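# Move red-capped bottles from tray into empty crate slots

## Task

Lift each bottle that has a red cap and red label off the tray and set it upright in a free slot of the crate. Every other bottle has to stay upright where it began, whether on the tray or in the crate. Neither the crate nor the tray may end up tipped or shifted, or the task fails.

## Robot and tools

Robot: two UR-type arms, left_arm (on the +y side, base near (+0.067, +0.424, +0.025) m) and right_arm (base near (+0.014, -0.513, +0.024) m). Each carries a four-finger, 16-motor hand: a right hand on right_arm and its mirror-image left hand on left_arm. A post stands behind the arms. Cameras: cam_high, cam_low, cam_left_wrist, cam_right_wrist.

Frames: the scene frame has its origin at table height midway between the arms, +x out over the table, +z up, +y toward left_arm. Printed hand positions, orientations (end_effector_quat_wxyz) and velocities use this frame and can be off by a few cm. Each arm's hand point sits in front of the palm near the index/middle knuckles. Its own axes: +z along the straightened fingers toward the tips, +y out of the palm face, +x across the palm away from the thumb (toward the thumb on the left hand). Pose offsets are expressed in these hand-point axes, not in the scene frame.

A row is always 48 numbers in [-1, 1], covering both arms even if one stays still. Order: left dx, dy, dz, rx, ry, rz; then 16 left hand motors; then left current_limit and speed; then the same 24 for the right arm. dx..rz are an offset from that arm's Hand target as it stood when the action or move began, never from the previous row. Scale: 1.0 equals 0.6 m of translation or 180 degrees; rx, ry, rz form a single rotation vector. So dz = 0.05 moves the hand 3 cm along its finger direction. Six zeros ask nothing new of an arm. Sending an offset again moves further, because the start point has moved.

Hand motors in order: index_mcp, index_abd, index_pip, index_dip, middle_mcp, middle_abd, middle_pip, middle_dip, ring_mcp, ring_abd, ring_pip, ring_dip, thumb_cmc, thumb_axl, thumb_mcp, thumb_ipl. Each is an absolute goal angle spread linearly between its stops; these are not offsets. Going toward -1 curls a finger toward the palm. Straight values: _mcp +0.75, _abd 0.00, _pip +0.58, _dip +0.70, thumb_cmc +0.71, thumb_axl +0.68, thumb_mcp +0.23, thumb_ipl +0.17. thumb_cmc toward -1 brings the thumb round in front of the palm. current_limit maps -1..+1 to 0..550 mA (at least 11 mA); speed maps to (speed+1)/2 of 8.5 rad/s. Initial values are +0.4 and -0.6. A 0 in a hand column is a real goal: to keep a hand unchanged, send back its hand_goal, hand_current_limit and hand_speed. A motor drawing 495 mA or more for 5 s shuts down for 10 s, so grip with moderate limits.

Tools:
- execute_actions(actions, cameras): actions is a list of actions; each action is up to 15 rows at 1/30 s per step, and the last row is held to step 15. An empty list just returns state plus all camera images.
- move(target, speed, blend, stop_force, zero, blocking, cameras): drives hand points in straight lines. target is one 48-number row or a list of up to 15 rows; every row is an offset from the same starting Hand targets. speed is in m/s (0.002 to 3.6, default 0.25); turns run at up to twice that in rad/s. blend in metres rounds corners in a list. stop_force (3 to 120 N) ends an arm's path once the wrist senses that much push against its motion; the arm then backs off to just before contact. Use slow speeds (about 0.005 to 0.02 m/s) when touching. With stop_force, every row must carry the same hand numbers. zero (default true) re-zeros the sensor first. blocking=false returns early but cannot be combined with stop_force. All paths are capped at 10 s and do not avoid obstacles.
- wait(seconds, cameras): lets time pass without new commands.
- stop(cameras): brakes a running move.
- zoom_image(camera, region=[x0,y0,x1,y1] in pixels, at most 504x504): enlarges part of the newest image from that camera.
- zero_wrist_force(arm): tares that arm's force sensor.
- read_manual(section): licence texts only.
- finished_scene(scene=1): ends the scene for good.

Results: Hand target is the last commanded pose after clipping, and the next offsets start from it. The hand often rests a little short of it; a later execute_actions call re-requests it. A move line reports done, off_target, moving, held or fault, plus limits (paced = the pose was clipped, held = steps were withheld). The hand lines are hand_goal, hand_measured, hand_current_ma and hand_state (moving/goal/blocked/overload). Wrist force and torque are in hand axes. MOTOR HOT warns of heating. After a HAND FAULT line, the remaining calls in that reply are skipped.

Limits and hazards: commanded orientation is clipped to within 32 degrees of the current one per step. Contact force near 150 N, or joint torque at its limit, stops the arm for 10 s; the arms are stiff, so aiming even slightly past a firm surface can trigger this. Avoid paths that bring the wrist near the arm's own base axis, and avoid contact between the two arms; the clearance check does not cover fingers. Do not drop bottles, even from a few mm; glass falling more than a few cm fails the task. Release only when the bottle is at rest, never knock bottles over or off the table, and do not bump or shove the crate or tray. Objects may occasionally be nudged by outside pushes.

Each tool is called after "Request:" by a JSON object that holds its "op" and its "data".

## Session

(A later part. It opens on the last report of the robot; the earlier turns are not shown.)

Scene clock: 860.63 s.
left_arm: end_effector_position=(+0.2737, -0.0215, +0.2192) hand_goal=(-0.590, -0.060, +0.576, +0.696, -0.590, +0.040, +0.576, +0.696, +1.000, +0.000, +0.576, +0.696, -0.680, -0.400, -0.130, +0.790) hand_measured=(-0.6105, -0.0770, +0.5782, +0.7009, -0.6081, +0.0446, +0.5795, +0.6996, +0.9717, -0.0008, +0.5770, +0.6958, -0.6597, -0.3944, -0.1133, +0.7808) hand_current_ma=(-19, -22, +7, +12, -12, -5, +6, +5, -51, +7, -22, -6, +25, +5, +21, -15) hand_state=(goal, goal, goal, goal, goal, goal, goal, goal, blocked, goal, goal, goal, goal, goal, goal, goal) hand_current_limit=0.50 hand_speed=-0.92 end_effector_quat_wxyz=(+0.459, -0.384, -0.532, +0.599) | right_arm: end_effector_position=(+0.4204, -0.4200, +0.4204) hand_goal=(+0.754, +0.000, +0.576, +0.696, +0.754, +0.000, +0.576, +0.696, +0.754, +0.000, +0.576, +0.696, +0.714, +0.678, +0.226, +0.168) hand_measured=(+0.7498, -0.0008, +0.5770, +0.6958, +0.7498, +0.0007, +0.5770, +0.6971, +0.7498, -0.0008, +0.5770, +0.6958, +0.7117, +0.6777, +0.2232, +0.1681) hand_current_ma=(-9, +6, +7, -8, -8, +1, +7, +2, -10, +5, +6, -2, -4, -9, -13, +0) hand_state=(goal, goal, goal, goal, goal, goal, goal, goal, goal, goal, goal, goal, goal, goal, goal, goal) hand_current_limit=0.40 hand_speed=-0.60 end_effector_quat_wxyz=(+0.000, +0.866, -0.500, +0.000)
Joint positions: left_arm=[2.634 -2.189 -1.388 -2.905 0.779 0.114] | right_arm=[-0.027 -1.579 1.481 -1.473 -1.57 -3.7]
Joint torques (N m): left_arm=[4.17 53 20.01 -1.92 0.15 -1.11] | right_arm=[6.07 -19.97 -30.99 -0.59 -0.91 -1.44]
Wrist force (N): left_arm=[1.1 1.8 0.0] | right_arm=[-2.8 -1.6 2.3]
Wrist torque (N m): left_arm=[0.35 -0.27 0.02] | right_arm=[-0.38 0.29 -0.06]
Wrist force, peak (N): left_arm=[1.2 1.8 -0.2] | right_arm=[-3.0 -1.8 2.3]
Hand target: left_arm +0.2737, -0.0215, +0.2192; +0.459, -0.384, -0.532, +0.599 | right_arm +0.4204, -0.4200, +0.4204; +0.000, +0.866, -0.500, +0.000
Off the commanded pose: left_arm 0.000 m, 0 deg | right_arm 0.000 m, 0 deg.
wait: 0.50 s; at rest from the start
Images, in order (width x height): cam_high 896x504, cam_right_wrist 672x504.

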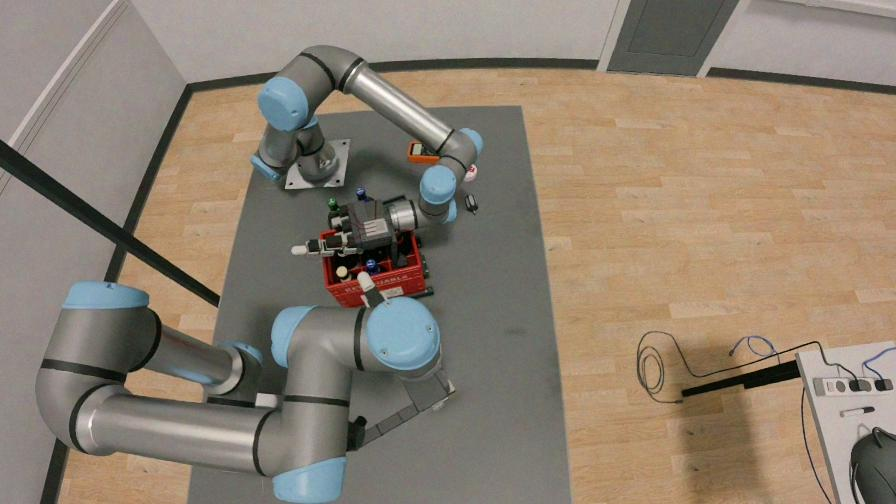

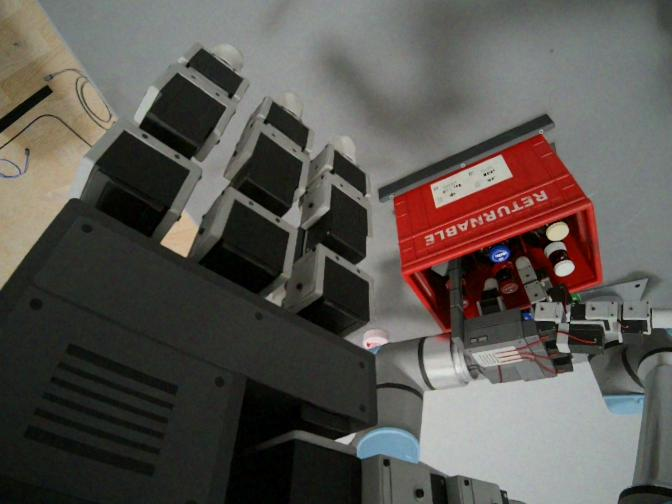

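Request:
{"op": "move", "data": {"target": [[0,-0.0014,-0.0099,0,0,0,-0.59,-0.06,0.576,0.696,-0.59,0.04,0.576,0.696,1.0,0,0.576,0.696,-0.68,-0.401,-0.13,0.79,0.5,-0.92,0,0,0,0,0,0,0.754,0,0.576,0.696,0.754,0,0.576,0.696,0.754,0,0.576,0.696,0.714,0.678,0.226,0.168,0.4,-0.6],[0.0015,-0.0509,-0.003,0,0,0,-0.59,-0.06,0.576,0.696,-0.59,0.04,0.576,0.696,1.0,0,0.576,0.696,-0.68,-0.401,-0.13,0.79,0.5,-0.92,0,0,0,0,0,0,0.754,0,0.576,0.696,0.754,0,0.576,0.696,0.754,0,0.576,0.696,0.714,0.678,0.226,0.168,0.4,-0.6],[0.0098,-0.3316,0.0364,0,0,0,-0.59,-0.06,0.576,0.696,-0.59,0.04,0.576,0.696,1.0,0,0.576,0.696,-0.68,-0.401,-0.13,0.79,0.5,-0.92,0,0,0,0,0,0,0.754,0,0.576,0.696,0.754,0,0.576,0.696,0.754,0,0.576,0.696,0.714,0.678,0.226,0.168,0.4,-0.6]], "cameras": ["cam_right_wrist", "cam_high", "cam_low"], "speed": [0.02, 0.04, 0.1], "stop_force": 10}}

Request:
{"op": "zoom_image", "data": {"camera": "cam_right_wrist", "region": [430, 190, 610, 370]}}

Request:
{"op": "zoom_image", "data": {"camera": "cam_high", "region": [310, 170, 450, 310]}}

Scene clock: 870.77 s.
left_arm: end_effector_position=(+0.2794, -0.0197, +0.4193) hand_goal=(-0.590, -0.060, +0.576, +0.696, -0.590, +0.040, +0.576, +0.696, +1.000, +0.000, +0.576, +0.696, -0.680, -0.400, -0.130, +0.790) hand_measured=(-0.6105, -0.0770, +0.5782, +0.7009, -0.6069, +0.0446, +0.5718, +0.6996, +0.9717, -0.0008, +0.5770, +0.6958, -0.6609, -0.3955, -0.1123, +0.7808) hand_current_ma=(-23, -8, +10, +11, -20, -5, -8, +21, -30, -1, -3, -17, +19, +5, +23, -10) hand_state=(goal, goal, goal, goal, goal, goal, goal, goal, blocked, goal, goal, goal, goal, goal, goal, goal) hand_current_limit=0.50 hand_speed=-0.92 end_effector_quat_wxyz=(+0.459, -0.384, -0.532, +0.599) | right_arm: end_effector_position=(+0.4204, -0.4200, +0.4204) hand_goal=(+0.754, +0.000, +0.576, +0.696, +0.754, +0.000, +0.576, +0.696, +0.754, +0.000, +0.576, +0.696, +0.714, +0.678, +0.226, +0.168) hand_measured=(+0.7498, +0.0007, +0.5770, +0.6958, +0.7498, -0.0008, +0.5770, +0.6958, +0.7498, -0.0008, +0.5770, +0.6958, +0.7117, +0.6767, +0.2232, +0.1681) hand_current_ma=(-5, +3, +8, -11, -8, +4, +9, +1, -16, -1, +4, -4, -4, -9, -8, +3) hand_state=(goal, goal, goal, goal, goal, goal, goal, goal, goal, goal, goal, goal, goal, goal, goal, goal) hand_current_limit=0.40 hand_speed=-0.60 end_effector_quat_wxyz=(+0.000, +0.866, -0.500, +0.000)
Joint positions: left_arm=[2.641 -2.096 -1.012 -3.373 0.786 0.111] | right_arm=[-0.027 -1.579 1.481 -1.473 -1.57 -3.7]
Joint torques (N m): left_arm=[-7.6 32.67 24.87 -3.5 2.09 2.34] | right_arm=[6.18 -20.19 -31.37 -0.48 -0.86 -1.52]
Wrist force (N): left_arm=[1.0 1.7 0.1] | right_arm=[-2.8 -1.8 2.1]
Wrist torque (N m): left_arm=[0.32 -0.25 -0.09] | right_arm=[-0.40 0.29 -0.06]
Wrist force, peak (N): left_arm=[1.1 2.0 0.2] | right_arm=[-3.0 -1.9 2.4]
Hand target: left_arm +0.2794, -0.0197, +0.4193; +0.459, -0.384, -0.532, +0.599 | right_arm +0.4204, -0.4200, +0.4204; +0.000, +0.866, -0.500, +0.000
Off the commanded pose: left_arm 0.000 m, 0 deg | right_arm 0.000 m, 0 deg.
move: done
Images, in order (width x height): cam_high 896x504, cam_low 896x504, cam_right_wrist 672x504.

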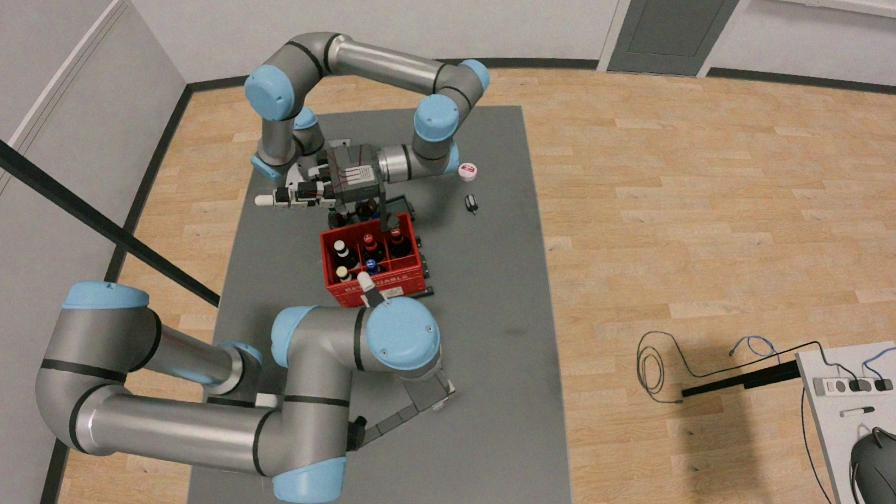

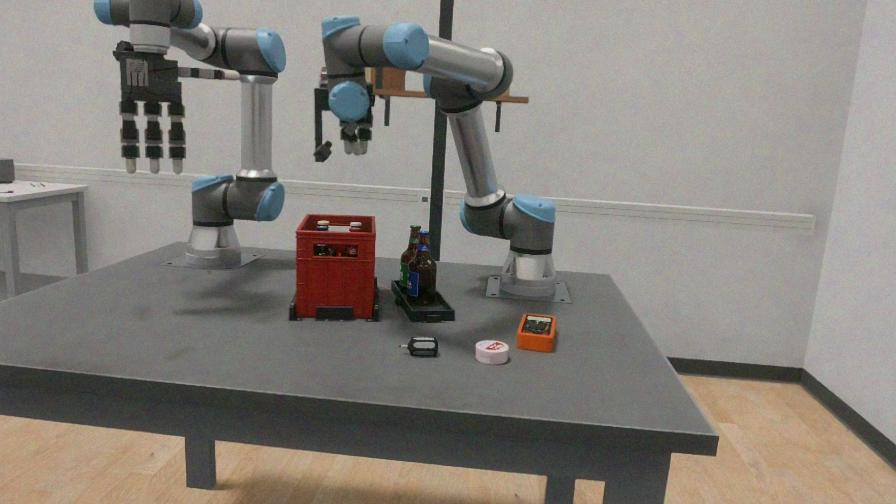

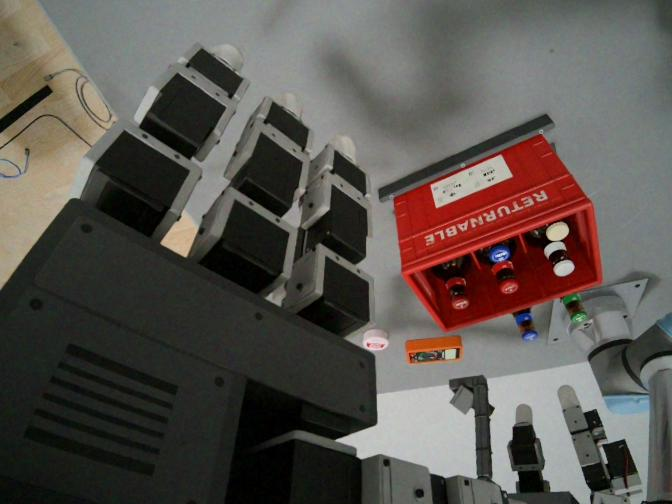

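Scaled by 2.800 from the camera's image (finer frame: 960x720).

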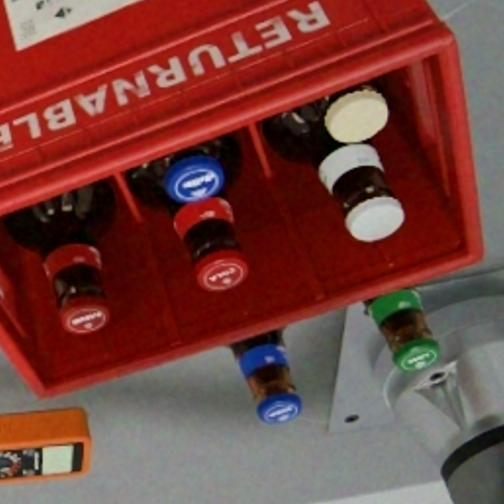

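Scaled by 3.600 from the camera's image (finer frame: 1280x720).

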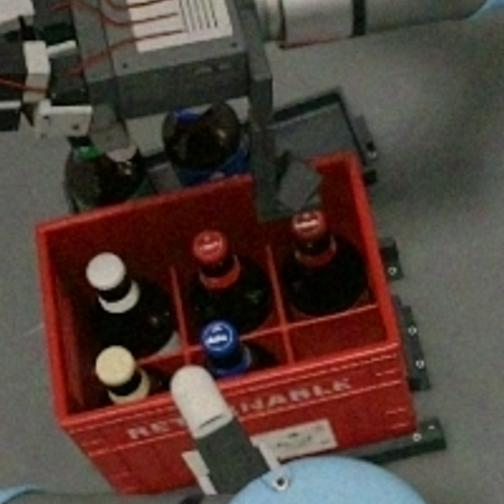

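Request:
{"op": "zoom_image", "data": {"camera": "cam_low", "region": [280, 200, 480, 340]}}

Request:
{"op": "zoom_image", "data": {"camera": "cam_right_wrist", "region": [500, 280, 600, 350]}}

Scaled by 2.520 from the camera's image (finer frame: 1280x720).

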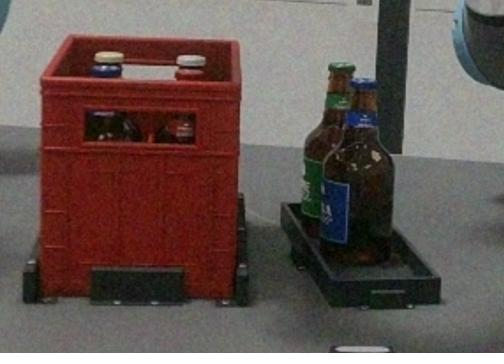

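Scaled by 5.040 from the camera's image (finer frame: 960x720).

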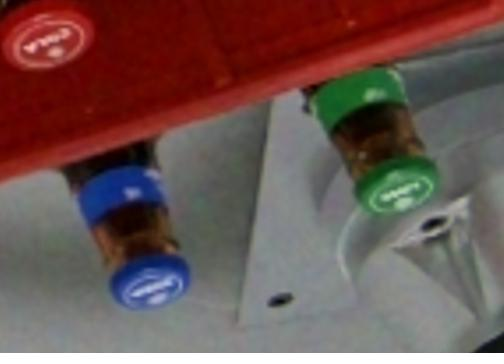

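Request:
{"op": "finished_scene", "data": {}}

The scene is finished: the task was done.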